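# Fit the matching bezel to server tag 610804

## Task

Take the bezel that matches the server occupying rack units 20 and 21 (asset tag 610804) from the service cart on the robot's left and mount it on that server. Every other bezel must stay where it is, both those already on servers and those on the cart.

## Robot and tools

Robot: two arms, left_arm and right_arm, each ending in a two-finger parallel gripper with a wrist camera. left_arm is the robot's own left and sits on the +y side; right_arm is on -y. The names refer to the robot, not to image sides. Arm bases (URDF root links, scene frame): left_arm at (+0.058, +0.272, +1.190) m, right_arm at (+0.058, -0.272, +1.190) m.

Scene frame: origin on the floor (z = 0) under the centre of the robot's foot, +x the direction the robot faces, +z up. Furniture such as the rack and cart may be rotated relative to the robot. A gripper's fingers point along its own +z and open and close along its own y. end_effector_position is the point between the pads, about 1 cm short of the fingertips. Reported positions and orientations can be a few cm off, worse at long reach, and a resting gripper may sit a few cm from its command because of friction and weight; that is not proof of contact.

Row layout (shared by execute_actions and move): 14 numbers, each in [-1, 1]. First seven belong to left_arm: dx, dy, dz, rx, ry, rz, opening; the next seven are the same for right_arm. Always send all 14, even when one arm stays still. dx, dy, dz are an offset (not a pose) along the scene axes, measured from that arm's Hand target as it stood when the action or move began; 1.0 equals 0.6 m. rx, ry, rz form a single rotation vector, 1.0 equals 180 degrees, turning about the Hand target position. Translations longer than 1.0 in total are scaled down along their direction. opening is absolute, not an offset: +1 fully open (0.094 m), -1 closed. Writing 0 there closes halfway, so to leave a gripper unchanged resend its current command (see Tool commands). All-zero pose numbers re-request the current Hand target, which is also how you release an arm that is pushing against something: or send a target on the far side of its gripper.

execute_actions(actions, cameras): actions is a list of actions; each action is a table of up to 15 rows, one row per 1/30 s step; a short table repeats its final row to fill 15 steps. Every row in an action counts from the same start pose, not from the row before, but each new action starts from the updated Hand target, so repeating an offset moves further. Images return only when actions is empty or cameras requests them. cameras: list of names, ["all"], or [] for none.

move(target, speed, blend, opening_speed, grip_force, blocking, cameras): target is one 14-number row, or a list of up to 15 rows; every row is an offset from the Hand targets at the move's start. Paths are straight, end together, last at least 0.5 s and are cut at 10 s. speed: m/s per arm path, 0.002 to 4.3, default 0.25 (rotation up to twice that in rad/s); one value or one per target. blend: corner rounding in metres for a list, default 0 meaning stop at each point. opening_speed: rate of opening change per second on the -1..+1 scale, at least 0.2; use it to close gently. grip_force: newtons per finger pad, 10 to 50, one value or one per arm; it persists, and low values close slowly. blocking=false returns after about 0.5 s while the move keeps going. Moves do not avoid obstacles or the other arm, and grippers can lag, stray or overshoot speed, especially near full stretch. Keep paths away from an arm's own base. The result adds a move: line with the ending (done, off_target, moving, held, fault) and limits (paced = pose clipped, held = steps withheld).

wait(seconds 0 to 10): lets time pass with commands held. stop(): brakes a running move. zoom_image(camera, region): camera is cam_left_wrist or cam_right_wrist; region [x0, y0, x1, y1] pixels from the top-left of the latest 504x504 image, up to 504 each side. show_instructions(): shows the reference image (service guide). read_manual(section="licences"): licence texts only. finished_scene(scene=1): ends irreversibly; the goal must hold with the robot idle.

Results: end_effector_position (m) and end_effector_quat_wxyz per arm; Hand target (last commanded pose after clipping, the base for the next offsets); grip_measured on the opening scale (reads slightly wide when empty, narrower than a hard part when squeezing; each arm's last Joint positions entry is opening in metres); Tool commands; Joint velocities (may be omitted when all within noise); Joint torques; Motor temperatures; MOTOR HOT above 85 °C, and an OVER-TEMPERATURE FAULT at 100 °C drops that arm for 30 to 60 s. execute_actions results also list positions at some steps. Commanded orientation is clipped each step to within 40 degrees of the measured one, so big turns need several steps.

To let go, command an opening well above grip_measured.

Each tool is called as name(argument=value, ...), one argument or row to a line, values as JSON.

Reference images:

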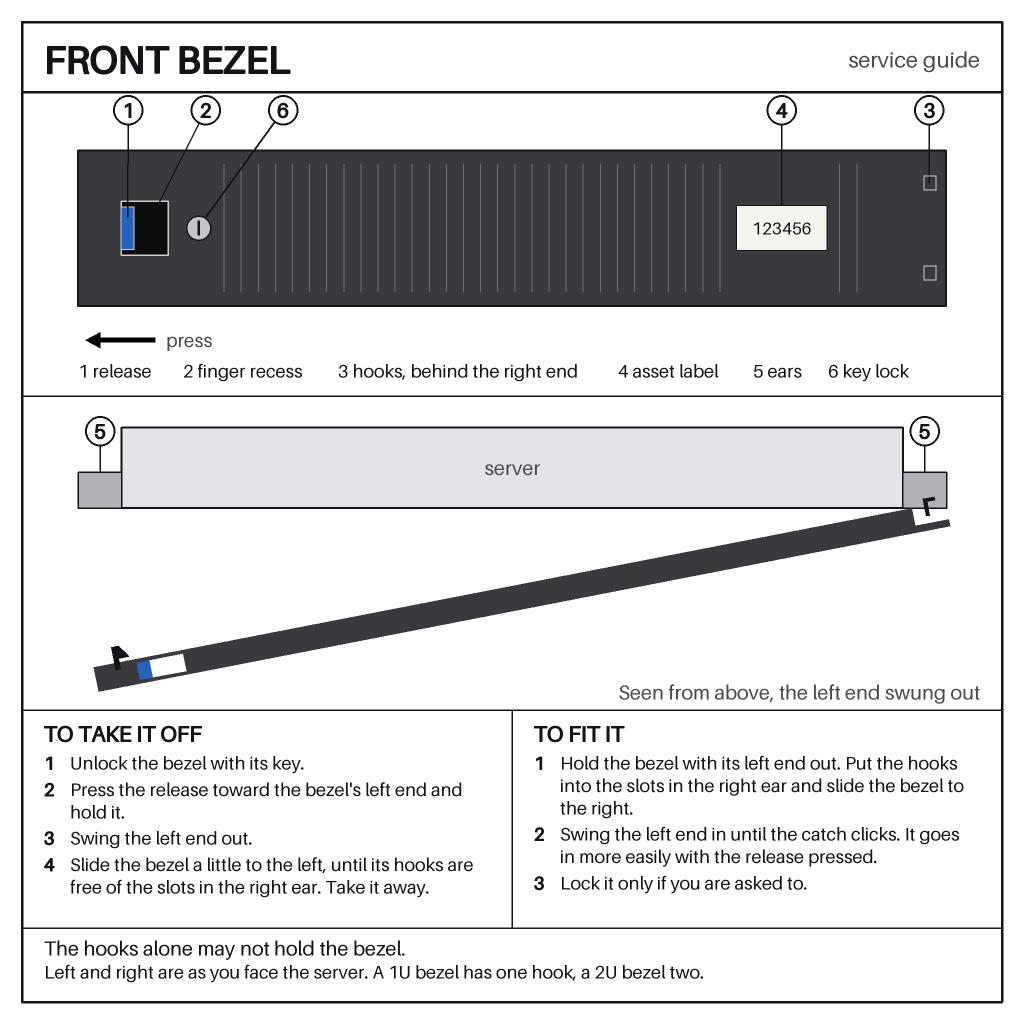

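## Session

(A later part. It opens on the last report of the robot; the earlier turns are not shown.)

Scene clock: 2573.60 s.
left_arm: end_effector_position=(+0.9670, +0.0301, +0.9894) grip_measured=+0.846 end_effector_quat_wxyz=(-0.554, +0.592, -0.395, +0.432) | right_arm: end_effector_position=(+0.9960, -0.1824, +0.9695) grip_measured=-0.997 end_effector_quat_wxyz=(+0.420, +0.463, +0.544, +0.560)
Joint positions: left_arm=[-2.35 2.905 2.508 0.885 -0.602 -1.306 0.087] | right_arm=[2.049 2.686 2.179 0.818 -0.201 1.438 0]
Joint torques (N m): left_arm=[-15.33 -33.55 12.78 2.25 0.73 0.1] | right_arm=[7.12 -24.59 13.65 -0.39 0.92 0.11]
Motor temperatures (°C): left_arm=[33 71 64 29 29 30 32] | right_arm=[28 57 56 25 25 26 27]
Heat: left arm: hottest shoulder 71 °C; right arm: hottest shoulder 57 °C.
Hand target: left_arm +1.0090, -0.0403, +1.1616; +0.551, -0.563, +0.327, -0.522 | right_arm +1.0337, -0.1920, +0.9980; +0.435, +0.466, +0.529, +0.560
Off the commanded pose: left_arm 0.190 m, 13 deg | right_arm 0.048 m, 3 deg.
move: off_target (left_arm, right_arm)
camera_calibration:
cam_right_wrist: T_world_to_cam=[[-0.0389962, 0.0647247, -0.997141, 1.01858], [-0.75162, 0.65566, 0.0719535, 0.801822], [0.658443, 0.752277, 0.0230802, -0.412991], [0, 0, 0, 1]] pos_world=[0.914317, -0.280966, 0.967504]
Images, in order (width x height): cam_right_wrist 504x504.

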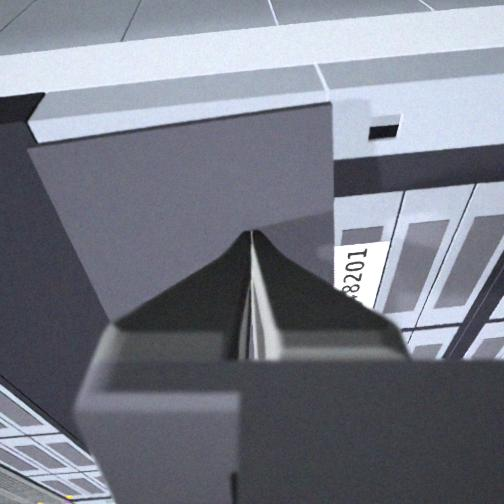

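move(
  target=[0.004,0.0,0.015,0,0,0,0.75,0.0,0,0.0,0,0,0,-1],
  speed=0.05,
)

move(
  target=[0.004,0.0,0.008,0,0,0,0.75,0,0,0.0,0,0,0,-1],
  speed=0.05,
  cameras=["all"],
)

Scene clock: 2579.53 s.
left_arm: end_effector_position=(+0.9659, +0.0301, +0.9906) grip_measured=+0.846 end_effector_quat_wxyz=(-0.552, +0.592, -0.399, +0.431) | right_arm: end_effector_position=(+0.9959, -0.1822, +0.9700) grip_measured=-0.997 end_effector_quat_wxyz=(+0.420, +0.462, +0.544, +0.561)
Joint positions: left_arm=[-2.35 2.888 2.48 0.889 -0.6 -1.304 0.087] | right_arm=[2.049 2.687 2.179 0.822 -0.203 1.439 0]
Joint torques (N m): left_arm=[-15.33 -34.08 13.04 2.11 0.56 0.09] | right_arm=[6.42 -25.05 13.56 -0.36 1.03 0.1]
Motor temperatures (°C): left_arm=[33 70 65 29 28 30 32] | right_arm=[28 58 57 25 26 26 27]
Heat: left arm: hottest shoulder 70 °C; right arm: hottest shoulder 58 °C.
Hand target: left_arm +1.0113, -0.0405, +1.1704; +0.551, -0.563, +0.327, -0.522 | right_arm +1.0337, -0.1920, +0.9981; +0.435, +0.466, +0.529, +0.561
Off the commanded pose: left_arm 0.199 m, 14 deg | right_arm 0.048 m, 2 deg.
move: off_target (left_arm, right_arm)

Scene clock: 2580.27 s.
left_arm: end_effector_position=(+0.9651, +0.0301, +0.9919) grip_measured=+0.846 end_effector_quat_wxyz=(-0.551, +0.592, -0.402, +0.429) | right_arm: end_effector_position=(+0.9956, -0.1821, +0.9703) grip_measured=-0.997 end_effector_quat_wxyz=(+0.421, +0.461, +0.543, +0.562)
Joint positions: left_arm=[-2.351 2.874 2.455 0.893 -0.598 -1.304 0.087] | right_arm=[2.049 2.687 2.179 0.825 -0.204 1.439 0]
Joint torques (N m): left_arm=[-15.38 -34.08 13.71 2.03 0.48 0.08] | right_arm=[7.18 -25.7 13.61 -0.61 1.08 0.12]
Motor temperatures (°C): left_arm=[33 71 65 29 28 30 32] | right_arm=[28 58 57 25 26 26 27]
Heat: left arm: hottest shoulder 71 °C; right arm: hottest shoulder 58 °C.
Hand target: left_arm +1.0137, -0.0406, +1.1751; +0.551, -0.563, +0.327, -0.522 | right_arm +1.0338, -0.1920, +0.9982; +0.435, +0.466, +0.529, +0.560
Off the commanded pose: left_arm 0.202 m, 14 deg | right_arm 0.048 m, 2 deg.
move: off_target (left_arm, right_arm)
camera_calibration:
cam_left_wrist: T_world_to_cam=[[0.00345915, 0.0769566, 0.997028, -0.995309], [-0.30894, -0.948178, 0.0742579, 0.256137], [0.951075, -0.308279, 0.0204951, -0.806154], [0, 0, 0, 1]] pos_world=[0.849287, 0.070939, 0.989854]
cam_right_wrist: T_world_to_cam=[[-0.0328911, 0.0659928, -0.997278, 1.01375], [-0.753032, 0.654446, 0.0681422, 0.80616], [0.657161, 0.753224, 0.0281693, -0.416504], [0, 0, 0, 1]] pos_world=[0.914118, -0.280768, 0.967794]

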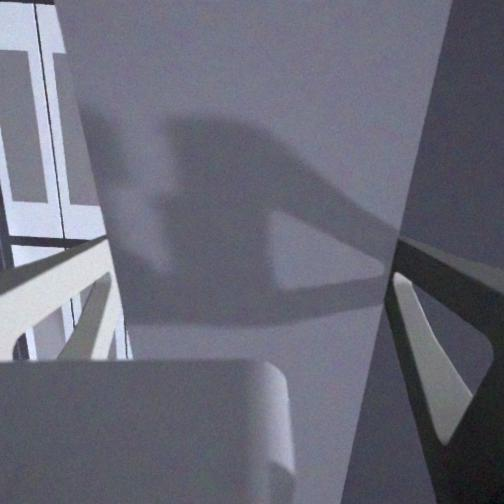

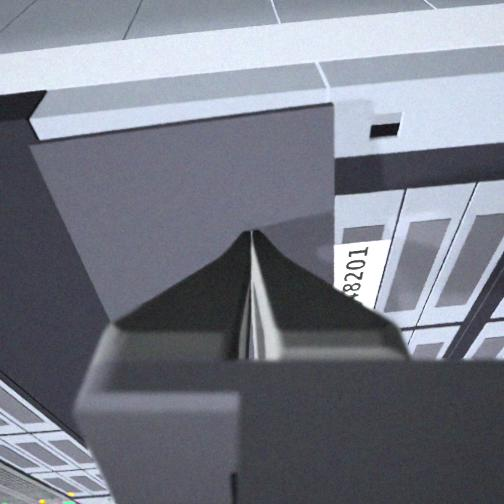

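zoom_image(
  camera="cam_right_wrist",
  region=[10, 80, 90, 160],
)

zoom_image(
  camera="cam_right_wrist",
  region=[290, 50, 370, 130],
)

Scaled by 6.300.

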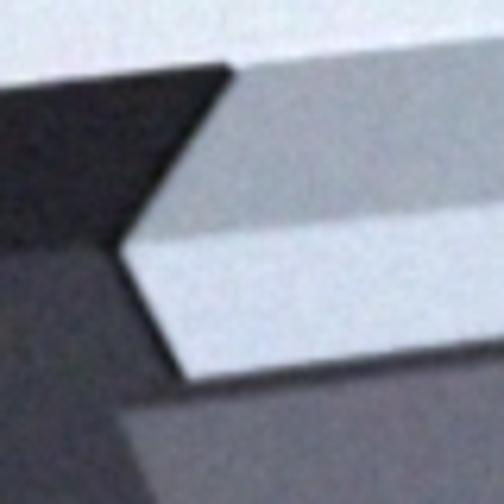

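Scaled by 6.300.

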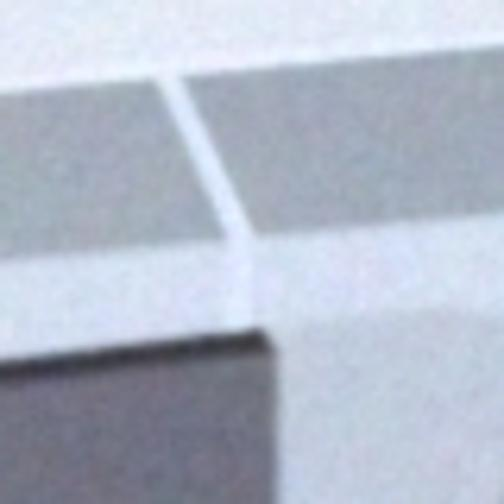

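move(
  target=[0.008,0.0,0.02,0,0,0,0.75,0.0,0,0.0,0,0,0,-1],
  speed=0.05,
)

move(
  target=[0.008,-0.02,0.008,0,0,0,0.75,0,0,0.0,0,0,0,-1],
  speed=0.05,
  cameras=["cam_right_wrist"],
)

zoom_image(
  camera="cam_right_wrist",
  region=[10, 80, 90, 160],
)

zoom_image(
  camera="cam_right_wrist",
  region=[290, 50, 370, 130],
)

Scene clock: 2594.23 s.
left_arm: end_effector_position=(+0.9647, +0.0302, +0.9935) grip_measured=+0.846 end_effector_quat_wxyz=(-0.550, +0.592, -0.406, +0.427) | right_arm: end_effector_position=(+0.9953, -0.1819, +0.9705) grip_measured=-0.997 end_effector_quat_wxyz=(+0.421, +0.460, +0.542, +0.563)
Joint positions: left_arm=[-2.351 2.859 2.433 0.892 -0.597 -1.303 0.087] | right_arm=[2.049 2.688 2.179 0.829 -0.205 1.44 0]
Joint torques (N m): left_arm=[-15.38 -34.9 13.87 1.84 0.35 0.09] | right_arm=[7.18 -25.05 13.38 -0.8 1.07 0.09]
Motor temperatures (°C): left_arm=[33 79 63 29 28 29 32] | right_arm=[28 55 59 25 27 26 27]
Heat: left arm: hottest shoulder 79 °C; right arm: hottest elbow 59 °C.
Hand target: left_arm +1.0185, -0.0404, +1.1873; +0.551, -0.563, +0.327, -0.522 | right_arm +1.0337, -0.1920, +0.9982; +0.435, +0.466, +0.529, +0.560
Off the commanded pose: left_arm 0.213 m, 14 deg | right_arm 0.048 m, 2 deg.
move: off_target (left_arm, right_arm)

Scene clock: 2595.23 s.
left_arm: end_effector_position=(+0.9630, +0.0294, +0.9943) grip_measured=+0.846 end_effector_quat_wxyz=(-0.549, +0.595, -0.409, +0.422) | right_arm: end_effector_position=(+0.9949, -0.1817, +0.9707) grip_measured=-0.997 end_effector_quat_wxyz=(+0.422, +0.459, +0.542, +0.564)
Joint positions: left_arm=[-2.354 2.846 2.412 0.889 -0.607 -1.302 0.087] | right_arm=[2.049 2.689 2.179 0.833 -0.206 1.44 0]
Joint torques (N m): left_arm=[-16.21 -33.9 16.46 1.73 0.29 0.16] | right_arm=[6.48 -24.82 13.27 -0.95 1.17 0.11]
Motor temperatures (°C): left_arm=[33 79 63 29 28 29 32] | right_arm=[28 55 59 25 27 26 27]
Heat: left arm: hottest shoulder 79 °C; right arm: hottest elbow 59 °C.
Hand target: left_arm +1.0233, -0.0526, +1.1921; +0.551, -0.563, +0.327, -0.522 | right_arm +1.0337, -0.1920, +0.9982; +0.435, +0.466, +0.529, +0.561
Off the commanded pose: left_arm 0.222 m, 15 deg | right_arm 0.049 m, 2 deg.
move: off_target (left_arm, right_arm)
camera_calibration:
cam_right_wrist: T_world_to_cam=[[-0.0267855, 0.0672813, -0.997374, 1.00829], [-0.754412, 0.653241, 0.0643272, 0.810224], [0.655854, 0.754155, 0.0332605, -0.419862], [0, 0, 0, 1]] pos_world=[0.913619, -0.28047, 0.967483]
Images, in order (width x height): cam_right_wrist 504x504.

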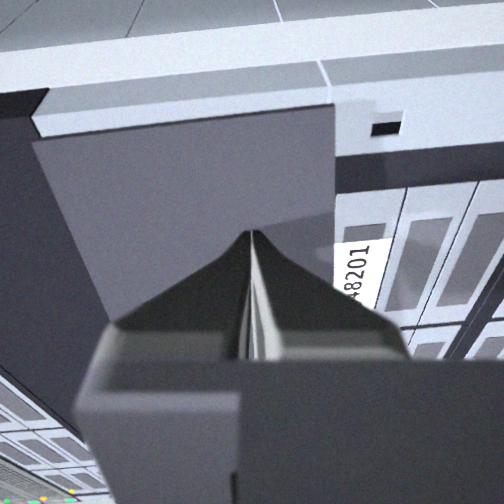

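Scaled by 6.300.

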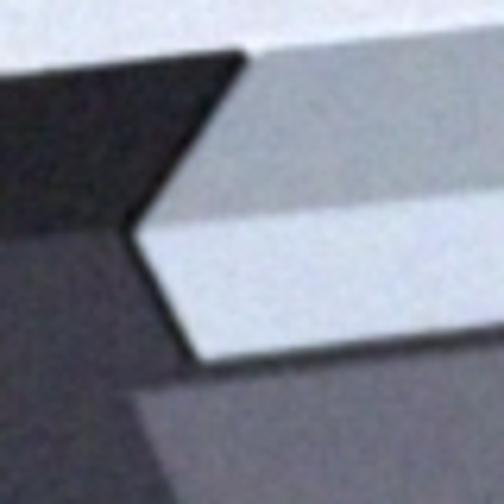

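Scaled by 6.300.

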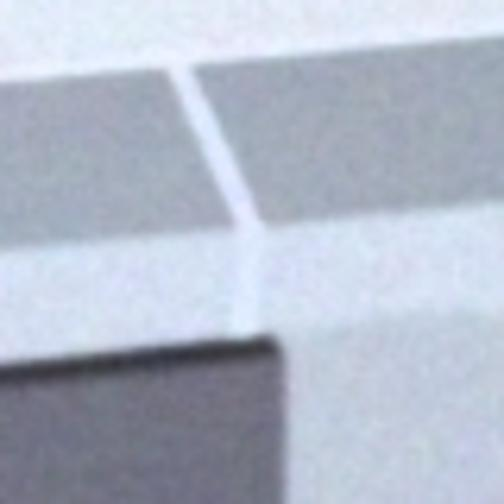

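move(
  target=[0,-0.04,-0.02,0,0,0,0.75,0.0,-0.05,0.0,0,0,0,-1],
  speed=0.06,
  grip_force=50,
)

move(
  target=[0,-0.04,0,0,0,0,0.75,0,-0.02,0.0,0,0,0,-1],
  speed=0.06,
  cameras=["cam_right_wrist"],
)

zoom_image(
  camera="cam_right_wrist",
  region=[20, 80, 340, 230],
)

Scene clock: 2604.67 s.
left_arm: end_effector_position=(+0.9683, +0.0284, +1.0004) grip_measured=+0.846 end_effector_quat_wxyz=(-0.559, +0.600, -0.404, +0.405) | right_arm: end_effector_position=(+0.9943, -0.1905, +0.9567) grip_measured=-0.997 end_effector_quat_wxyz=(+0.406, +0.472, +0.553, +0.554)
Joint positions: left_arm=[-2.362 2.869 2.481 0.856 -0.654 -1.274 0.087] | right_arm=[2.036 2.689 2.179 0.783 -0.216 1.446 0]
Joint torques (N m): left_arm=[-17.44 -30.97 19.04 2.07 1.57 0.04] | right_arm=[4.42 -25.76 12.83 1.02 0.27 0.14]
Motor temperatures (°C): left_arm=[33 83 67 29 27 29 32] | right_arm=[28 56 59 25 27 26 27]
Heat: left arm: hottest shoulder 83 °C; right arm: hottest elbow 59 °C.
Hand target: left_arm +1.0233, -0.0766, +1.1800; +0.551, -0.563, +0.327, -0.522 | right_arm +1.0337, -0.2222, +0.9981; +0.435, +0.466, +0.529, +0.560
Off the commanded pose: left_arm 0.215 m, 17 deg | right_arm 0.065 m, 5 deg.
move: off_target (left_arm, right_arm)

Scene clock: 2606.50 s.
left_arm: end_effector_position=(+0.9757, +0.0263, +1.0020) grip_measured=+0.846 end_effector_quat_wxyz=(-0.569, +0.603, -0.394, +0.396) | right_arm: end_effector_position=(+0.9963, -0.1975, +0.9556) grip_measured=-0.997 end_effector_quat_wxyz=(+0.403, +0.473, +0.555, +0.553)
Joint positions: left_arm=[-2.367 2.939 2.628 0.804 -0.684 -1.254 0.087] | right_arm=[2.026 2.689 2.187 0.769 -0.226 1.448 0]
Joint torques (N m): left_arm=[-18.84 -30.56 19.21 1.84 2.16 0] | right_arm=[4.01 -26.23 12.57 1.73 0.16 0.19]
Motor temperatures (°C): left_arm=[33 82 67 29 28 29 32] | right_arm=[28 56 59 25 27 26 27]
Heat: left arm: hottest shoulder 82 °C; right arm: hottest elbow 59 °C.
Hand target: left_arm +1.0234, -0.1004, +1.1800; +0.551, -0.563, +0.327, -0.522 | right_arm +1.0337, -0.2342, +0.9981; +0.435, +0.466, +0.528, +0.560
Off the commanded pose: left_arm 0.224 m, 17 deg | right_arm 0.067 m, 5 deg.
move: off_target (left_arm, right_arm)
camera_calibration:
cam_right_wrist: T_world_to_cam=[[-0.0850863, 0.067764, -0.994067, 1.04941], [-0.755138, 0.64649, 0.108706, 0.779486], [0.65002, 0.759907, -0.00383623, -0.365915], [0, 0, 0, 1]] pos_world=[0.915763, -0.296981, 0.957048]
Images, in order (width x height): cam_right_wrist 504x504.

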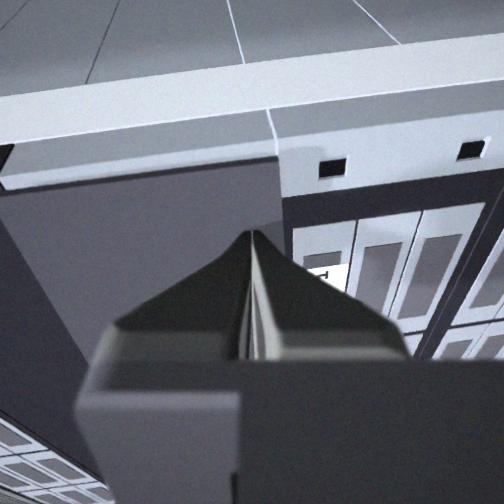

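Scaled by 1.575.

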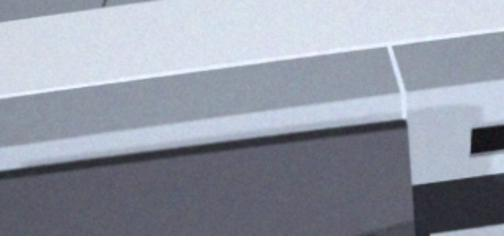

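move(
  target=[0,0.0,0,0,0,-0.03,0.75,-0.02,0.02,0.0,0,0,0,-1],
  speed=0.1,
)

move(
  target=[0.005,0,0,0,0,-0.03,0.75,0,0,0.0,0,0,0,-1],
  speed=0.1,
  cameras=["all"],
)

Scene clock: 2617.17 s.
left_arm: end_effector_position=(+0.9775, +0.0248, +1.0030) grip_measured=+0.846 end_effector_quat_wxyz=(-0.556, +0.586, -0.416, +0.417) | right_arm: end_effector_position=(+0.9970, -0.2023, +0.9547) grip_measured=-0.997 end_effector_quat_wxyz=(+0.408, +0.478, +0.552, +0.548)
Joint positions: left_arm=[-2.356 2.886 2.525 0.825 -0.604 -1.269 0.087] | right_arm=[2.024 2.689 2.187 0.769 -0.21 1.448 0]
Joint torques (N m): left_arm=[-18.55 -32.67 14.22 1.87 2.63 -0.38] | right_arm=[5.3 -26.4 10.22 2.41 0.11 0.12]
Motor temperatures (°C): left_arm=[34 82 69 29 31 29 32] | right_arm=[28 56 56 25 26 26 27]
Heat: left arm: hottest shoulder 82 °C; right arm: hottest shoulder 56 °C.
Hand target: left_arm +1.0233, -0.1005, +1.1799; +0.525, -0.547, +0.353, -0.547 | right_arm +1.0217, -0.2221, +0.9982; +0.435, +0.466, +0.529, +0.560
Off the commanded pose: left_arm 0.222 m, 18 deg | right_arm 0.054 m, 5 deg.
move: off_target (left_arm, right_arm)

Scene clock: 2617.97 s.
left_arm: end_effector_position=(+0.9785, +0.0252, +1.0033) grip_measured=+0.846 end_effector_quat_wxyz=(-0.533, +0.569, -0.442, +0.444) | right_arm: end_effector_position=(+0.9970, -0.2024, +0.9549) grip_measured=-0.997 end_effector_quat_wxyz=(+0.408, +0.478, +0.552, +0.548)
Joint positions: left_arm=[-2.339 2.821 2.407 0.834 -0.501 -1.301 0.087] | right_arm=[2.024 2.689 2.187 0.77 -0.21 1.448 0]
Joint torques (N m): left_arm=[-18.2 -33.03 13.59 1.59 2.43 -0.54] | right_arm=[5.6 -26.17 10.14 2.45 0.04 0.13]
Motor temperatures (°C): left_arm=[34 82 69 29 31 29 32] | right_arm=[28 56 55 25 26 26 27]
Heat: left arm: hottest shoulder 82 °C; right arm: hottest shoulder 56 °C.
Hand target: left_arm +1.0264, -0.1004, +1.1801; +0.499, -0.530, +0.379, -0.572 | right_arm +1.0217, -0.2220, +0.9981; +0.435, +0.466, +0.529, +0.560
Off the commanded pose: left_arm 0.222 m, 17 deg | right_arm 0.054 m, 5 deg.
move: off_target (left_arm, right_arm)
camera_calibration:
cam_left_wrist: T_world_to_cam=[[0.0316362, 0.0484527, 0.998324, -1.03446], [-0.398476, -0.915402, 0.0570556, 0.358825], [0.916633, -0.399614, -0.00965263, -0.754477], [0, 0, 0, 1]] pos_world=[0.867288, 0.0770926, 1.00497]
cam_right_wrist: T_world_to_cam=[[-0.0860017, 0.066724, -0.994058, 1.04978], [-0.742909, 0.660523, 0.108609, 0.774028], [0.663845, 0.747835, -0.00723626, -0.375551], [0, 0, 0, 1]] pos_world=[0.914622, -0.300458, 0.956757]

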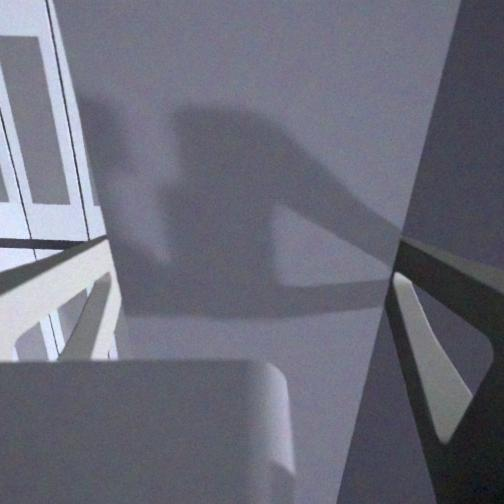

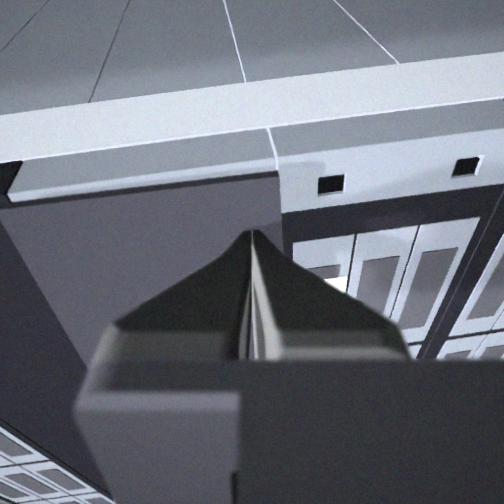

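move(
  target=[0.03,0.0,-0.025,0,0,-0.01,0.75,0,0,0.0,0,0,0,-1],
  speed=0.1,
)

move(
  target=[0.015,0,-0.005,0,0,0,0.75,0,0,0.0,0,0,0,-1],
  speed=0.1,
)

Scene clock: 2623.03 s.
left_arm: end_effector_position=(+0.9808, +0.0260, +1.0037) grip_measured=+0.846 end_effector_quat_wxyz=(-0.520, +0.560, -0.456, +0.455) | right_arm: end_effector_position=(+0.9970, -0.2024, +0.9550) grip_measured=-0.997 end_effector_quat_wxyz=(+0.408, +0.478, +0.552, +0.548)
Joint positions: left_arm=[-2.33 2.797 2.37 0.824 -0.45 -1.316 0.087] | right_arm=[2.024 2.689 2.187 0.77 -0.21 1.448 0]
Joint torques (N m): left_arm=[-17.79 -30.68 17.58 1.13 2.1 -0.6] | right_arm=[5.3 -26.64 10.19 2.44 0.06 0.15]
Motor temperatures (°C): left_arm=[34 80 69 29 32 29 32] | right_arm=[28 56 54 25 26 26 27]
Heat: left arm: hottest shoulder 80 °C; right arm: hottest shoulder 56 °C.
Hand target: left_arm +1.0443, -0.1005, +1.1649; +0.490, -0.524, +0.387, -0.579 | right_arm +1.0217, -0.2219, +0.9981; +0.435, +0.466, +0.529, +0.560
Off the commanded pose: left_arm 0.215 m, 17 deg | right_arm 0.053 m, 5 deg.
move: off_target (left_arm, right_arm)

Scene clock: 2624.77 s.
left_arm: end_effector_position=(+0.9938, +0.0280, +1.0038) grip_measured=+0.846 end_effector_quat_wxyz=(-0.521, +0.558, -0.457, +0.456) | right_arm: end_effector_position=(+0.9970, -0.2025, +0.9550) grip_measured=-0.997 end_effector_quat_wxyz=(+0.408, +0.478, +0.552, +0.548)
Joint positions: left_arm=[-2.323 2.838 2.467 0.768 -0.439 -1.316 0.087] | right_arm=[2.024 2.689 2.187 0.77 -0.209 1.448 0]
Joint torques (N m): left_arm=[-17.85 -30.33 17.95 1.21 1.93 -0.66] | right_arm=[5.25 -26.7 10.19 2.43 0.05 0.09]
Motor temperatures (°C): left_arm=[34 80 69 29 32 29 32] | right_arm=[28 56 54 25 26 26 27]
Heat: left arm: hottest shoulder 80 °C; right arm: hottest shoulder 56 °C.
Hand target: left_arm +1.0534, -0.1004, +1.1622; +0.490, -0.524, +0.387, -0.579 | right_arm +1.0217, -0.2219, +0.9981; +0.435, +0.466, +0.529, +0.560
Off the commanded pose: left_arm 0.212 m, 17 deg | right_arm 0.053 m, 5 deg.
move: off_target (left_arm, right_arm)

move(
  target=[0.002,0.0,-0.02,0,0,0,0.75,0,0,0.0,0,0,0,-1],
  speed=0.1,
)

move(
  target=[0.0,0,-0.01,0,0,0,0.75,0,0,0.0,0,0,0,-1],
  speed=0.1,
  cameras=["all"],
)

Scene clock: 2628.77 s.
left_arm: end_effector_position=(+1.0086, +0.0297, +1.0030) grip_measured=+0.846 end_effector_quat_wxyz=(-0.525, +0.555, -0.454, +0.457) | right_arm: end_effector_position=(+0.9970, -0.2025, +0.9550) grip_measured=-0.997 end_effector_quat_wxyz=(+0.408, +0.478, +0.552, +0.548)
Joint positions: left_arm=[-2.316 2.919 2.641 0.687 -0.432 -1.31 0.087] | right_arm=[2.024 2.689 2.187 0.77 -0.209 1.448 0]
Joint torques (N m): left_arm=[-18.08 -29.39 18.21 1.17 2 -0.79] | right_arm=[5.95 -26.7 10.21 2.47 0.09 0.12]
Motor temperatures (°C): left_arm=[34 80 70 29 32 29 32] | right_arm=[28 56 53 25 26 26 27]
Heat: left arm: hottest shoulder 80 °C; right arm: hottest shoulder 56 °C.
Hand target: left_arm +1.0545, -0.1004, +1.1499; +0.490, -0.524, +0.387, -0.579 | right_arm +1.0217, -0.2219, +0.9981; +0.435, +0.466, +0.529, +0.560
Off the commanded pose: left_arm 0.202 m, 17 deg | right_arm 0.053 m, 5 deg.
move: off_target (left_arm, right_arm)

Scene clock: 2629.73 s.
left_arm: end_effector_position=(+1.0088, +0.0303, +1.0017) grip_measured=+0.846 end_effector_quat_wxyz=(-0.526, +0.557, -0.452, +0.457) | right_arm: end_effector_position=(+0.9970, -0.2025, +0.9550) grip_measured=-0.997 end_effector_quat_wxyz=(+0.408, +0.478, +0.552, +0.548)
Joint positions: left_arm=[-2.315 2.929 2.658 0.682 -0.436 -1.313 0.087] | right_arm=[2.024 2.689 2.187 0.77 -0.209 1.448 0]
Joint torques (N m): left_arm=[-17.9 -29.04 18.37 1.11 2.24 -0.78] | right_arm=[5.13 -26.64 10.09 2.41 0.06 0.11]
Motor temperatures (°C): left_arm=[34 80 70 29 32 29 32] | right_arm=[28 56 53 25 26 26 27]
Heat: left arm: hottest shoulder 80 °C; right arm: hottest shoulder 56 °C.
Hand target: left_arm +1.0545, -0.1005, +1.1441; +0.490, -0.524, +0.387, -0.579 | right_arm +1.0217, -0.2219, +0.9981; +0.435, +0.466, +0.529, +0.560
Off the commanded pose: left_arm 0.198 m, 17 deg | right_arm 0.053 m, 5 deg.
move: off_target (left_arm, right_arm)
camera_calibration:
cam_left_wrist: T_world_to_cam=[[0.0240702, 0.0458222, 0.99866, -1.02678], [-0.437398, -0.897778, 0.0517357, 0.419641], [0.898946, -0.438057, -0.00156714, -0.76931], [0, 0, 0, 1]] pos_world=[0.899832, 0.0867922, 1.00249]
cam_right_wrist: T_world_to_cam=[[-0.0856557, 0.0666701, -0.994092, 1.04948], [-0.742384, 0.661162, 0.108309, 0.774025], [0.664477, 0.747275, -0.0071376, -0.376391], [0, 0, 0, 1]] pos_world=[0.91462, -0.300457, 0.956757]

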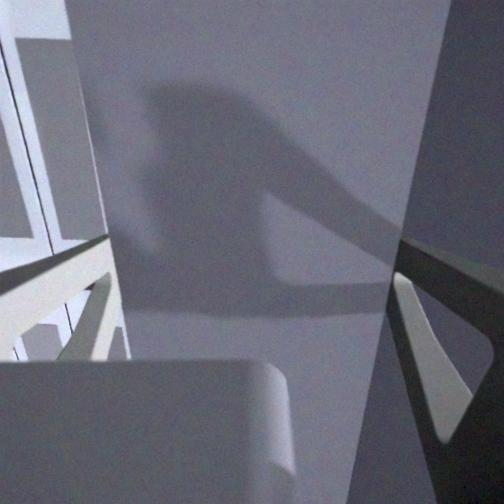

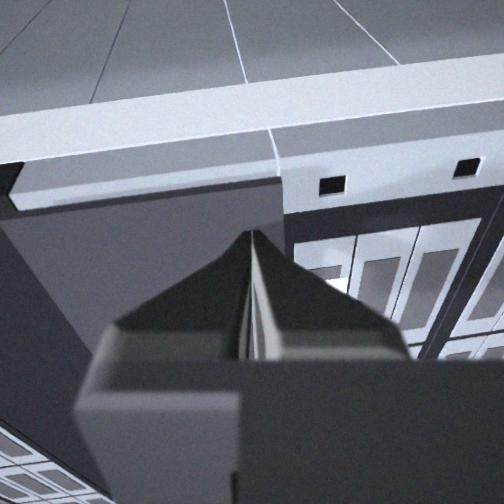

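move(
  target=[
    [0,0,-0.01,0,0,0,0.75,-0.08,0.02,0.03,0,0,0,-1],
    [0,0,-0.01,0,0,0,0.75,-0.07,0.2,0.04,0,0,0,-1],
  ],
  speed=0.12,
  cameras=["cam_right_wrist"],
)

Scene clock: 2638.30 s.
left_arm: end_effector_position=(+1.0085, +0.0301, +0.9976) grip_measured=+0.846 end_effector_quat_wxyz=(-0.522, +0.560, -0.449, +0.461) | right_arm: end_effector_position=(+0.9599, -0.1330, +0.9932) grip_measured=-0.997 end_effector_quat_wxyz=(+0.417, +0.484, +0.538, +0.550)
Joint positions: left_arm=[-2.314 2.943 2.677 0.674 -0.434 -1.329 0.087] | right_arm=[2.128 2.569 1.947 0.911 -0.088 1.435 0]
Joint torques (N m): left_arm=[-17.79 -28.86 18.15 1.39 2.23 -0.64] | right_arm=[6.65 -23.18 6.15 2.04 -0.09 0.04]
Motor temperatures (°C): left_arm=[34 79 71 29 33 29 32] | right_arm=[28 56 51 25 26 26 27]
Heat: left arm: hottest shoulder 79 °C; right arm: hottest shoulder 56 °C.
Hand target: left_arm +1.0494, -0.0982, +1.1388; +0.489, -0.524, +0.388, -0.579 (not the last commanded pose) | right_arm +0.9607, -0.1422, +0.9911; +0.419, +0.486, +0.538, +0.547 (not the last commanded pose)
Off the commanded pose: left_arm 0.197 m, 16 deg | right_arm 0.047 m, 3 deg.
move: held (right_arm; a check stopped the path), off_target (left_arm; braked when a check withheld steps of right_arm); path passed 1 of 2 targets; limits=held
pose unreachable (right arm): on one or more control steps of this call, first in action 0 (counted from 0), this arm could not follow its commanded pose, so it was not sent that pose on those steps. It may still have moved: this result reports where it is.
cause: moving toward the commanded pose would bring a part of the arm too close to another arm (this arm's wrist (the part past joint 4) and the left arm's wrist (the part past joint 5), along the way the arms are being sent, or toward where that arm still pushes).
camera_calibration:
cam_right_wrist: T_world_to_cam=[[-0.0677948, 0.0826108, -0.994273, 1.06483], [-0.726309, 0.679154, 0.105952, 0.68562], [0.684017, 0.729332, 0.0139579, -0.445445], [0, 0, 0, 1]] pos_world=[0.874854, -0.228731, 0.992306]
Images, in order (width x height): cam_right_wrist 504x504.

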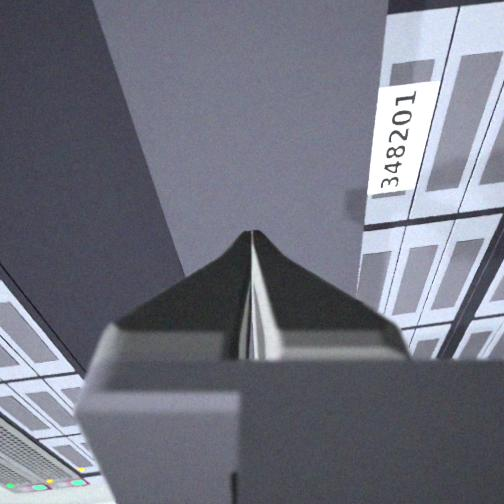

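move(
  target=[0,0.13,0,0,0,0,0.75,0,0,0,0,0,0,-1],
  speed=0.12,
)

move(
  target=[0,0,0,0,0,0,0.75,0.02,0.07,0.0,0,0,0,-1],
  speed=0.12,
  cameras=["cam_right_wrist"],
)

Scene clock: 2645.70 s.
left_arm: end_effector_position=(+1.0083, +0.0340, +0.9945) grip_measured=+0.846 end_effector_quat_wxyz=(-0.503, +0.547, -0.463, +0.483) | right_arm: end_effector_position=(+0.9599, -0.1330, +0.9932) grip_measured=-0.997 end_effector_quat_wxyz=(+0.417, +0.484, +0.538, +0.550)
Joint positions: left_arm=[-2.296 2.896 2.582 0.703 -0.351 -1.356 0.087] | right_arm=[2.128 2.569 1.947 0.911 -0.088 1.435 0]
Joint torques (N m): left_arm=[-12.86 -31.74 13.55 2.44 1.58 -0.73] | right_arm=[6.53 -23.59 6.01 1.92 -0.02 0.02]
Motor temperatures (°C): left_arm=[34 76 74 29 34 29 32] | right_arm=[28 57 49 25 26 26 27]
Heat: left arm: hottest shoulder 76 °C; right arm: hottest shoulder 57 °C.
Hand target: left_arm +1.0496, -0.0200, +1.1389; -0.489, +0.524, -0.388, +0.579 | right_arm +0.9607, -0.1422, +0.9911; +0.419, +0.486, +0.538, +0.547
Off the commanded pose: left_arm 0.159 m, 14 deg | right_arm 0.009 m, 1 deg.
move: off_target (left_arm)

Scene clock: 2646.90 s.
left_arm: end_effector_position=(+1.0083, +0.0340, +0.9945) grip_measured=+0.846 end_effector_quat_wxyz=(-0.503, +0.547, -0.463, +0.483) | right_arm: end_effector_position=(+0.9627, -0.1151, +0.9812) grip_measured=-0.997 end_effector_quat_wxyz=(+0.414, +0.497, +0.539, +0.540)
Joint positions: left_arm=[-2.296 2.896 2.582 0.703 -0.351 -1.356 0.087] | right_arm=[2.152 2.603 1.995 0.874 -0.041 1.435 0]
Joint torques (N m): left_arm=[-12.92 -31.68 13.5 2.44 1.58 -0.74] | right_arm=[8.94 -22.24 9.99 1.48 0.04 -0.16]
Motor temperatures (°C): left_arm=[34 76 74 29 34 29 32] | right_arm=[28 57 49 25 26 26 27]
Heat: left arm: hottest shoulder 76 °C; right arm: hottest shoulder 57 °C.
Hand target: left_arm +1.0496, -0.0200, +1.1389; -0.489, +0.524, -0.388, +0.579 | right_arm +0.9727, -0.1003, +0.9910; +0.419, +0.486, +0.537, +0.547
Off the commanded pose: left_arm 0.160 m, 14 deg | right_arm 0.021 m, 2 deg.
move: off_target (left_arm, right_arm)
camera_calibration:
cam_right_wrist: T_world_to_cam=[[-0.0934889, 0.0861542, -0.991886, 1.07438], [-0.710476, 0.692151, 0.127085, 0.642275], [0.697484, 0.716592, -0.00349794, -0.457589], [0, 0, 0, 1]] pos_world=[0.875924, -0.209209, 0.982436]
Images, in order (width x height): cam_right_wrist 504x504.

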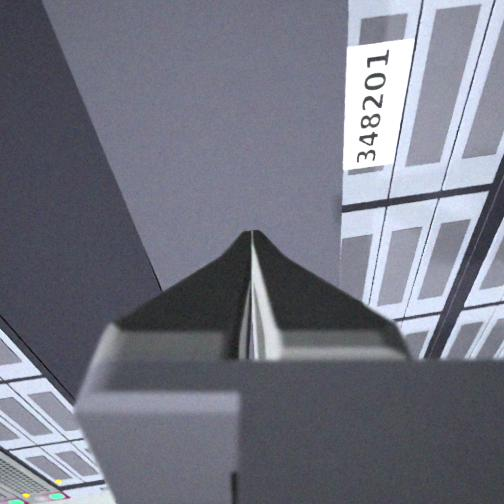

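move(
  target=[0,0,0,0,0,0,0.75,0.06,0.0,0.006,0,0,0,-1],
  speed=0.1,
)

move(
  target=[0,0,0,0,0,0,0.75,0.03,0.0,0.006,0,0,0,-1],
  speed=0.05,
)

move(
  target=[0,0,0,0,0,0,0.75,0.03,0.0,0.0,0,0,0,-1],
  speed=0.05,
  cameras=["all"],
)

Scene clock: 2651.43 s.
left_arm: end_effector_position=(+1.0087, +0.0339, +0.9943) grip_measured=+0.846 end_effector_quat_wxyz=(-0.502, +0.547, -0.464, +0.484) | right_arm: end_effector_position=(+0.9948, -0.1107, +0.9784) grip_measured=-0.997 end_effector_quat_wxyz=(+0.411, +0.499, +0.542, +0.537)
Joint positions: left_arm=[-2.296 2.896 2.582 0.701 -0.347 -1.357 0.087] | right_arm=[2.152 2.672 2.174 0.752 -0.041 1.435 0]
Joint torques (N m): left_arm=[-13.04 -31.68 13.89 2.43 1.41 -0.74] | right_arm=[8.88 -23.65 11.47 1.62 -0.11 -0.13]
Motor temperatures (°C): left_arm=[34 76 73 29 34 29 32] | right_arm=[28 56 50 25 25 26 27]
Heat: left arm: hottest shoulder 76 °C; right arm: hottest shoulder 56 °C.
Hand target: left_arm +1.0495, -0.0201, +1.1389; -0.489, +0.524, -0.388, +0.579 | right_arm +1.0086, -0.1002, +0.9943; +0.419, +0.486, +0.538, +0.546
Off the commanded pose: left_arm 0.160 m, 14 deg | right_arm 0.024 m, 2 deg.
move: off_target (left_arm, right_arm)

Scene clock: 2652.27 s.
left_arm: end_effector_position=(+1.0087, +0.0336, +0.9942) grip_measured=+0.846 end_effector_quat_wxyz=(-0.502, +0.546, -0.464, +0.484) | right_arm: end_effector_position=(+0.9956, -0.1099, +0.9761) grip_measured=-0.997 end_effector_quat_wxyz=(+0.410, +0.498, +0.543, +0.537)
Joint positions: left_arm=[-2.296 2.896 2.582 0.7 -0.346 -1.357 0.087] | right_arm=[2.152 2.68 2.187 0.746 -0.042 1.434 0]
Joint torques (N m): left_arm=[-12.92 -31.56 13.97 2.43 1.37 -0.73] | right_arm=[8.88 -23.41 14.79 -0.01 -0.15 -0.1]
Motor temperatures (°C): left_arm=[34 76 73 29 33 29 32] | right_arm=[28 56 50 25 25 26 27]
Heat: left arm: hottest shoulder 76 °C; right arm: hottest shoulder 56 °C.
Hand target: left_arm +1.0494, -0.0203, +1.1389; -0.489, +0.524, -0.388, +0.579 | right_arm +1.0267, -0.1003, +0.9981; +0.420, +0.486, +0.538, +0.546
Off the commanded pose: left_arm 0.160 m, 14 deg | right_arm 0.039 m, 2 deg.
move: off_target (left_arm, right_arm)

Scene clock: 2653.07 s.
left_arm: end_effector_position=(+1.0089, +0.0338, +0.9942) grip_measured=+0.846 end_effector_quat_wxyz=(-0.501, +0.546, -0.465, +0.485) | right_arm: end_effector_position=(+0.9963, -0.1096, +0.9762) grip_measured=-0.997 end_effector_quat_wxyz=(+0.411, +0.497, +0.543, +0.538)
Joint positions: left_arm=[-2.295 2.896 2.582 0.7 -0.343 -1.358 0.087] | right_arm=[2.152 2.683 2.192 0.745 -0.044 1.433 0]
Joint torques (N m): left_arm=[-12.98 -31.62 14.06 2.41 1.25 -0.72] | right_arm=[8.82 -22.71 18.06 -1.4 -0.18 -0.09]
Motor temperatures (°C): left_arm=[34 76 73 29 33 29 32] | right_arm=[28 56 50 25 25 26 27]
Heat: left arm: hottest shoulder 76 °C; right arm: hottest shoulder 56 °C.
Hand target: left_arm +1.0495, -0.0201, +1.1389; -0.489, +0.524, -0.388, +0.579 | right_arm +1.0447, -0.1003, +0.9981; +0.419, +0.486, +0.537, +0.547
Off the commanded pose: left_arm 0.160 m, 14 deg | right_arm 0.054 m, 2 deg.
move: off_target (left_arm, right_arm)
camera_calibration:
cam_left_wrist: T_world_to_cam=[[0.0236496, 0.0736086, 0.997007, -1.01822], [-0.504548, -0.860079, 0.0754674, 0.466214], [0.863059, -0.504823, 0.0167986, -0.747593], [0, 0, 0, 1]] pos_world=[0.904525, 0.0985283, 0.992544]
cam_right_wrist: T_world_to_cam=[[-0.10324, 0.0825286, -0.991227, 1.08078], [-0.71283, 0.688879, 0.131599, 0.660606], [0.693696, 0.720163, -0.0122908, -0.472197], [0, 0, 0, 1]] pos_world=[0.91004, -0.204214, 0.978555]

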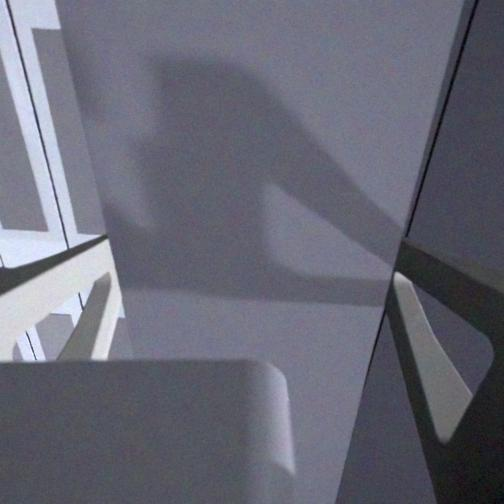

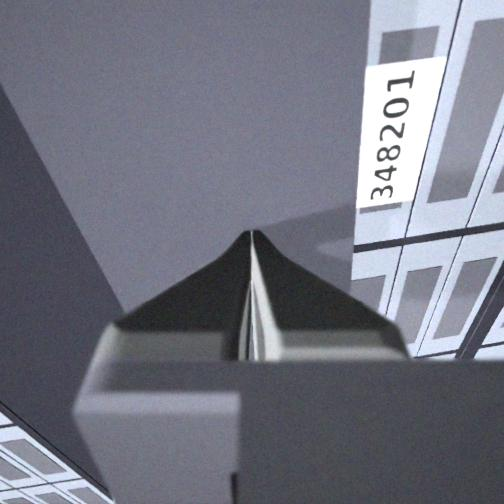

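move(
  target=[-0.01,0.02,-0.035,0,0,0,0.75,0.01,0.0,0.0,0,0,0,-1],
  speed=0.1,
)

move(
  target=[0,0,-0.01,0,0,0,0.75,0,0.0,0.0,0,0,0,-1],
  speed=0.1,
)

Scene clock: 2659.17 s.
left_arm: end_effector_position=(+1.0094, +0.0345, +0.9944) grip_measured=+0.846 end_effector_quat_wxyz=(-0.499, +0.541, -0.467, +0.490) | right_arm: end_effector_position=(+0.9968, -0.1096, +0.9763) grip_measured=-0.997 end_effector_quat_wxyz=(+0.411, +0.497, +0.542, +0.538)
Joint positions: left_arm=[-2.291 2.894 2.576 0.706 -0.324 -1.36 0.087] | right_arm=[2.152 2.685 2.196 0.747 -0.044 1.433 0]
Joint torques (N m): left_arm=[-11.93 -29.33 15.28 2.71 1.14 -0.81] | right_arm=[8.76 -22.77 19.06 -1.84 -0.17 -0.07]
Motor temperatures (°C): left_arm=[34 75 73 29 33 29 32] | right_arm=[28 55 54 25 25 26 27]
Heat: left arm: hottest shoulder 75 °C; right arm: hottest shoulder 55 °C.
Hand target: left_arm +1.0435, -0.0082, +1.1180; -0.489, +0.524, -0.388, +0.579 | right_arm +1.0507, -0.1003, +0.9982; +0.419, +0.486, +0.537, +0.546
Off the commanded pose: left_arm 0.135 m, 14 deg | right_arm 0.059 m, 2 deg.
move: off_target (left_arm, right_arm)

Scene clock: 2659.87 s.
left_arm: end_effector_position=(+1.0091, +0.0349, +0.9935) grip_measured=+0.846 end_effector_quat_wxyz=(-0.498, +0.539, -0.467, +0.493) | right_arm: end_effector_position=(+0.9967, -0.1096, +0.9761) grip_measured=-0.997 end_effector_quat_wxyz=(+0.412, +0.497, +0.542, +0.538)
Joint positions: left_arm=[-2.289 2.896 2.576 0.709 -0.316 -1.36 0.087] | right_arm=[2.152 2.686 2.197 0.747 -0.044 1.432 0]
Joint torques (N m): left_arm=[-11.93 -28.51 16.23 2.55 0.92 -0.81] | right_arm=[8.53 -22.95 18.92 -1.98 -0.19 -0.06]
Motor temperatures (°C): left_arm=[34 75 73 29 33 29 32] | right_arm=[28 56 55 25 25 26 27]
Heat: left arm: hottest shoulder 75 °C; right arm: hottest shoulder 56 °C.
Hand target: left_arm +1.0435, -0.0080, +1.1118; +0.489, -0.524, +0.388, -0.579 | right_arm +1.0506, -0.1003, +0.9980; +0.419, +0.486, +0.538, +0.546
Off the commanded pose: left_arm 0.131 m, 14 deg | right_arm 0.059 m, 2 deg.
move: off_target (left_arm, right_arm)

move(
  target=[-0.02,0,-0.012,0,0,0,0.75,0,0.0,0.0,0,0,0,-1],
  speed=0.1,
)

move(
  target=[0,0,0,0,0,0,0.92,0,0.0,0.0,0,0,0,-1],
  speed=0.1,
  opening_speed=0.2,
  cameras=["all"],
)

Scene clock: 2663.43 s.
left_arm: end_effector_position=(+1.0089, +0.0347, +0.9930) grip_measured=+0.846 end_effector_quat_wxyz=(-0.498, +0.539, -0.467, +0.493) | right_arm: end_effector_position=(+0.9967, -0.1096, +0.9761) grip_measured=-0.997 end_effector_quat_wxyz=(+0.412, +0.497, +0.542, +0.538)
Joint positions: left_arm=[-2.289 2.896 2.576 0.71 -0.315 -1.36 0.087] | right_arm=[2.152 2.686 2.197 0.747 -0.044 1.432 0]
Joint torques (N m): left_arm=[-11.93 -28.04 15.31 3.17 0.82 -0.81] | right_arm=[8.53 -22.65 18.95 -1.81 -0.19 -0.13]
Motor temperatures (°C): left_arm=[34 74 73 29 32 29 32] | right_arm=[28 56 57 25 25 26 27]
Heat: left arm: hottest shoulder 74 °C; right arm: hottest elbow 57 °C.
Hand target: left_arm +1.0315, -0.0082, +1.1047; +0.489, -0.524, +0.388, -0.579 | right_arm +1.0506, -0.1003, +0.9980; +0.419, +0.486, +0.538, +0.546
Off the commanded pose: left_arm 0.122 m, 14 deg | right_arm 0.059 m, 2 deg.
move: off_target (left_arm, right_arm)

Scene clock: 2664.77 s.
left_arm: end_effector_position=(+1.0089, +0.0360, +0.9926) grip_measured=+0.918 end_effector_quat_wxyz=(-0.484, +0.554, -0.450, +0.506) | right_arm: end_effector_position=(+0.9967, -0.1095, +0.9761) grip_measured=-0.997 end_effector_quat_wxyz=(+0.412, +0.497, +0.542, +0.538)
Joint positions: left_arm=[-2.289 2.896 2.576 0.71 -0.321 -1.42 0.09] | right_arm=[2.152 2.686 2.197 0.747 -0.044 1.432 0]
Joint torques (N m): left_arm=[-12.16 -27.75 15.73 3.22 0.83 -0.18] | right_arm=[8.41 -23.06 18.85 -1.85 -0.19 -0.07]
Motor temperatures (°C): left_arm=[34 74 73 29 32 29 32] | right_arm=[28 56 58 25 25 26 27]
Heat: left arm: hottest shoulder 74 °C; right arm: hottest elbow 58 °C.
Hand target: left_arm +1.0315, -0.0081, +1.1047; -0.489, +0.524, -0.388, +0.579 | right_arm +1.0506, -0.1002, +0.9980; +0.419, +0.486, +0.538, +0.546
Off the commanded pose: left_arm 0.123 m, 12 deg | right_arm 0.059 m, 2 deg.
move: off_target (left_arm, right_arm)
camera_calibration:
cam_left_wrist: T_world_to_cam=[[0.0109165, 0.133892, 0.990936, -1.00014], [-0.517273, -0.847339, 0.120188, 0.436132], [0.855751, -0.513896, 0.0600085, -0.781749], [0, 0, 0, 1]] pos_world=[0.9055, 0.101724, 0.985565]
cam_right_wrist: T_world_to_cam=[[-0.100188, 0.0825317, -0.99154, 1.07793], [-0.713012, 0.689107, 0.129403, 0.663164], [0.693957, 0.719944, -0.0101944, -0.474955], [0, 0, 0, 1]] pos_world=[0.910438, -0.204013, 0.978151]

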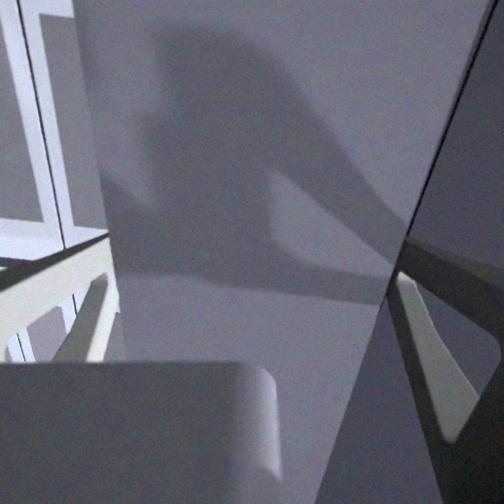

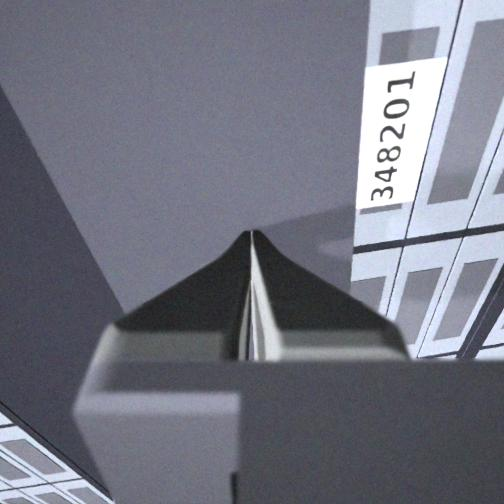

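move(
  target=[-0.03,0,0,0,0,0,1,0,0.0,0.0,0,0,0,-1],
  speed=0.1,
)

move(
  target=[-0.04,0,0,0,0,0,1,0,0.0,0.0,0,0,0,-1],
  speed=0.1,
  cameras=["all"],
)

Scene clock: 2669.80 s.
left_arm: end_effector_position=(+1.0088, +0.0360, +0.9950) grip_measured=+0.999 end_effector_quat_wxyz=(-0.484, +0.554, -0.445, +0.511) | right_arm: end_effector_position=(+0.9967, -0.1094, +0.9758) grip_measured=-0.997 end_effector_quat_wxyz=(+0.412, +0.497, +0.542, +0.538)
Joint positions: left_arm=[-2.289 2.896 2.576 0.72 -0.319 -1.427 0.094] | right_arm=[2.152 2.687 2.198 0.747 -0.044 1.432 0]
Joint torques (N m): left_arm=[-12.51 -28.81 11.86 4.14 0.53 -0.06] | right_arm=[8.47 -22.89 18.81 -1.76 -0.2 -0.07]
Motor temperatures (°C): left_arm=[34 74 73 29 32 29 31] | right_arm=[28 57 61 25 25 26 27]
Heat: left arm: hottest shoulder 74 °C; right arm: hottest elbow 61 °C.
Hand target: left_arm +1.0135, -0.0081, +1.1046; -0.489, +0.524, -0.388, +0.579 | right_arm +1.0506, -0.1002, +0.9979; +0.419, +0.486, +0.538, +0.546
Off the commanded pose: left_arm 0.118 m, 11 deg | right_arm 0.059 m, 2 deg.
move: off_target (left_arm, right_arm)

Scene clock: 2671.23 s.
left_arm: end_effector_position=(+0.9878, -0.0141, +1.0991) grip_measured=+0.999 end_effector_quat_wxyz=(-0.486, +0.526, -0.398, +0.574) | right_arm: end_effector_position=(+0.9967, -0.1048, +0.9571) grip_measured=-0.997 end_effector_quat_wxyz=(+0.400, +0.503, +0.553, +0.530)
Joint positions: left_arm=[-2.373 2.707 2.322 0.928 -0.324 -1.433 0.094] | right_arm=[2.152 2.719 2.24 0.7 -0.046 1.432 0]
Joint torques (N m): left_arm=[-7.41 -25.17 8.77 2.32 0.38 0.12] | right_arm=[8.12 -24.88 17.03 -0.39 -0.13 -0.09]
Motor temperatures (°C): left_arm=[34 74 73 29 31 29 31] | right_arm=[28 57 62 25 25 26 27]
Heat: left arm: hottest shoulder 74 °C; right arm: hottest elbow 62 °C.
Hand target: left_arm +0.9894, -0.0083, +1.1047; +0.489, -0.524, +0.388, -0.579 | right_arm +1.0506, -0.1002, +0.9979; +0.419, +0.486, +0.538, +0.546
Off the commanded pose: left_arm 0.008 m, 1 deg | right_arm 0.068 m, 4 deg.
move: off_target (right_arm)
camera_calibration:
cam_left_wrist: T_world_to_cam=[[-0.136025, 0.219389, 0.966108, -0.925096], [-0.56193, -0.820217, 0.107141, 0.428796], [0.815924, -0.528311, 0.234852, -0.948774], [0, 0, 0, 1]] pos_world=[0.889244, 0.0534143, 1.07062]
cam_right_wrist: T_world_to_cam=[[-0.13682, 0.0775504, -0.987556, 1.09088], [-0.715188, 0.68206, 0.152646, 0.641578], [0.68541, 0.727173, -0.0378565, -0.442766], [0, 0, 0, 1]] pos_world=[0.911579, -0.200225, 0.962604]

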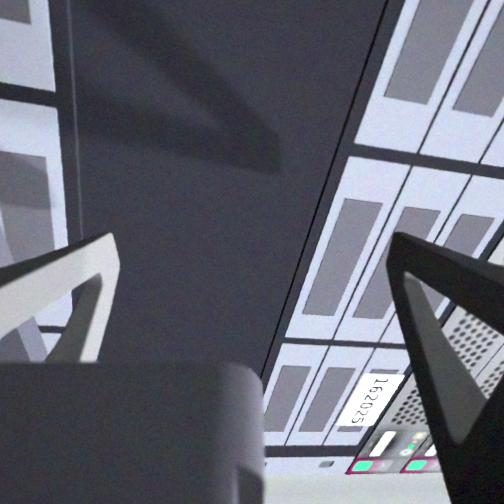

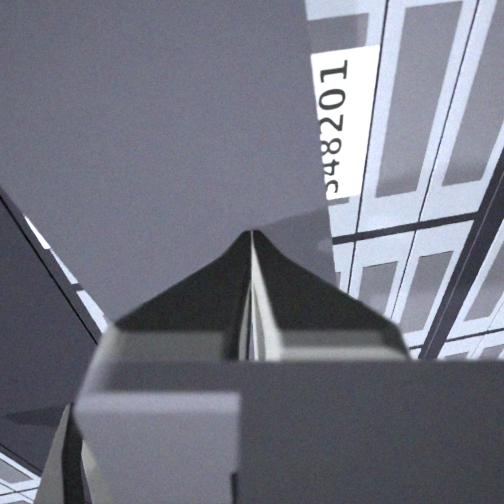

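move(
  target=[-0.2,0.12,-0.1,0,0,0,1,0,0.0,0.0,0,0,0,-1],
  speed=0.2,
  cameras=["all"],
)

Scene clock: 2676.07 s.
left_arm: end_effector_position=(+0.8631, +0.0599, +1.0228) grip_measured=+0.999 end_effector_quat_wxyz=(-0.484, +0.530, -0.405, +0.566) | right_arm: end_effector_position=(+0.9967, -0.1048, +0.9571) grip_measured=-0.997 end_effector_quat_wxyz=(+0.400, +0.503, +0.553, +0.530)
Joint positions: left_arm=[-2.302 2.581 1.729 1.365 -0.269 -1.465 0.094] | right_arm=[2.152 2.719 2.24 0.7 -0.046 1.432 0]
Joint torques (N m): left_arm=[-6.83 -22.53 4.92 2.41 0.4 0.08] | right_arm=[8.29 -24.88 17.03 -0.35 -0.09 -0.08]
Motor temperatures (°C): left_arm=[33 74 70 29 31 28 31] | right_arm=[28 57 62 25 25 26 27]
Heat: left arm: hottest shoulder 74 °C; right arm: hottest elbow 62 °C.
Hand target: left_arm +0.8694, +0.0639, +1.0445; -0.489, +0.524, -0.388, +0.579 | right_arm +1.0506, -0.1002, +0.9979; +0.419, +0.486, +0.538, +0.546
Off the commanded pose: left_arm 0.023 m, 3 deg | right_arm 0.068 m, 4 deg.
move: off_target (left_arm, right_arm)
camera_calibration:
cam_left_wrist: T_world_to_cam=[[-0.1165, 0.210055, 0.970724, -0.905658], [-0.558544, -0.822035, 0.110847, 0.421002], [0.821253, -0.529278, 0.213092, -0.772387], [0, 0, 0, 1]] pos_world=[0.763964, 0.127509, 0.997066]
cam_right_wrist: T_world_to_cam=[[-0.13682, 0.0775504, -0.987556, 1.09088], [-0.715188, 0.68206, 0.152646, 0.641578], [0.68541, 0.727173, -0.0378565, -0.442766], [0, 0, 0, 1]] pos_world=[0.911579, -0.200225, 0.962604]

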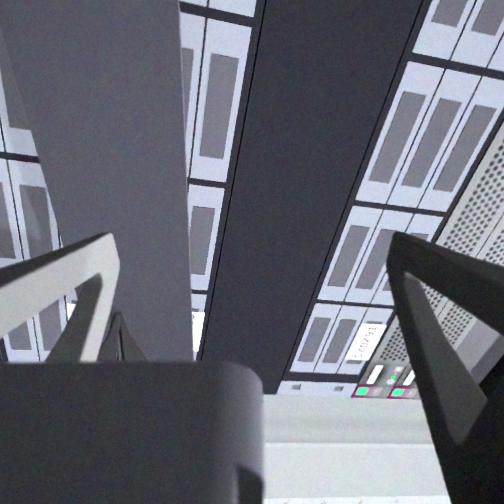

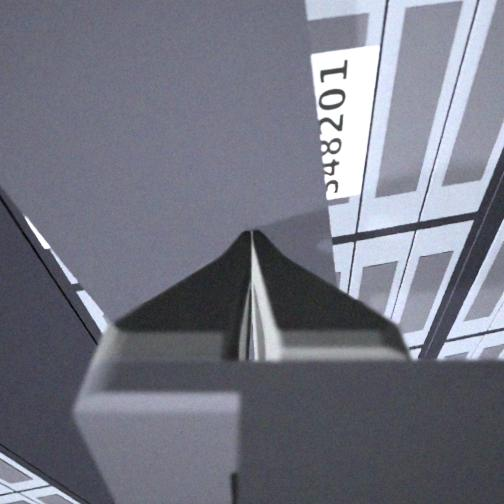

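move(
  target=[0.11,0.067,-0.127,0.02,0.035,0,1,0,0.0,0.0,0,0,0,-1],
  speed=0.15,
  cameras=["cam_left_wrist"],
)

Scene clock: 2692.70 s.
left_arm: end_effector_position=(+0.9220, +0.1055, +0.9533) grip_measured=+0.999 end_effector_quat_wxyz=(-0.479, +0.545, -0.444, +0.526) | right_arm: end_effector_position=(+0.9967, -0.1048, +0.9571) grip_measured=-0.997 end_effector_quat_wxyz=(+0.400, +0.503, +0.553, +0.530)
Joint positions: left_arm=[-2.208 2.714 1.999 1.12 -0.212 -1.468 0.094] | right_arm=[2.152 2.719 2.24 0.7 -0.046 1.432 0]
Joint torques (N m): left_arm=[-6.07 -21.89 9.25 1.65 0.3 0.12] | right_arm=[8.29 -24.35 16.94 -0.47 -0.13 -0.07]
Motor temperatures (°C): left_arm=[33 72 63 29 30 28 30] | right_arm=[28 58 65 25 25 26 27]
Heat: left arm: hottest shoulder 72 °C; right arm: hottest elbow 65 °C.
Hand target: left_arm +0.9355, +0.1040, +0.9686; -0.483, +0.540, -0.432, +0.537 | right_arm +1.0506, -0.1002, +0.9979; +0.419, +0.486, +0.538, +0.546
Off the commanded pose: left_arm 0.020 m, 2 deg | right_arm 0.068 m, 4 deg.
move: off_target (left_arm, right_arm)
camera_calibration:
cam_left_wrist: T_world_to_cam=[[-0.0164861, 0.153434, 0.988021, -0.943614], [-0.543532, -0.830774, 0.119945, 0.477509], [0.839227, -0.535044, 0.0970925, -0.68725], [0, 0, 0, 1]] pos_world=[0.820744, 0.173776, 0.941763]
Images, in order (width x height): cam_left_wrist 504x504.

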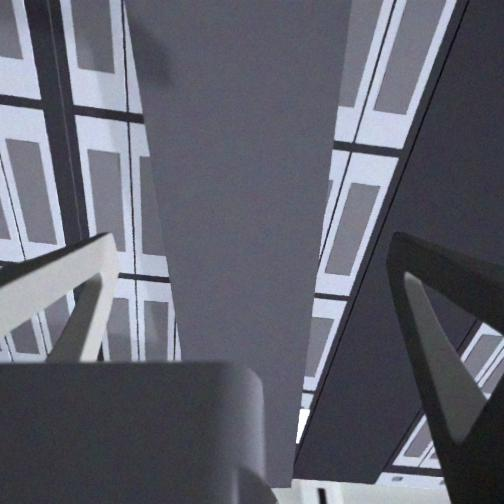

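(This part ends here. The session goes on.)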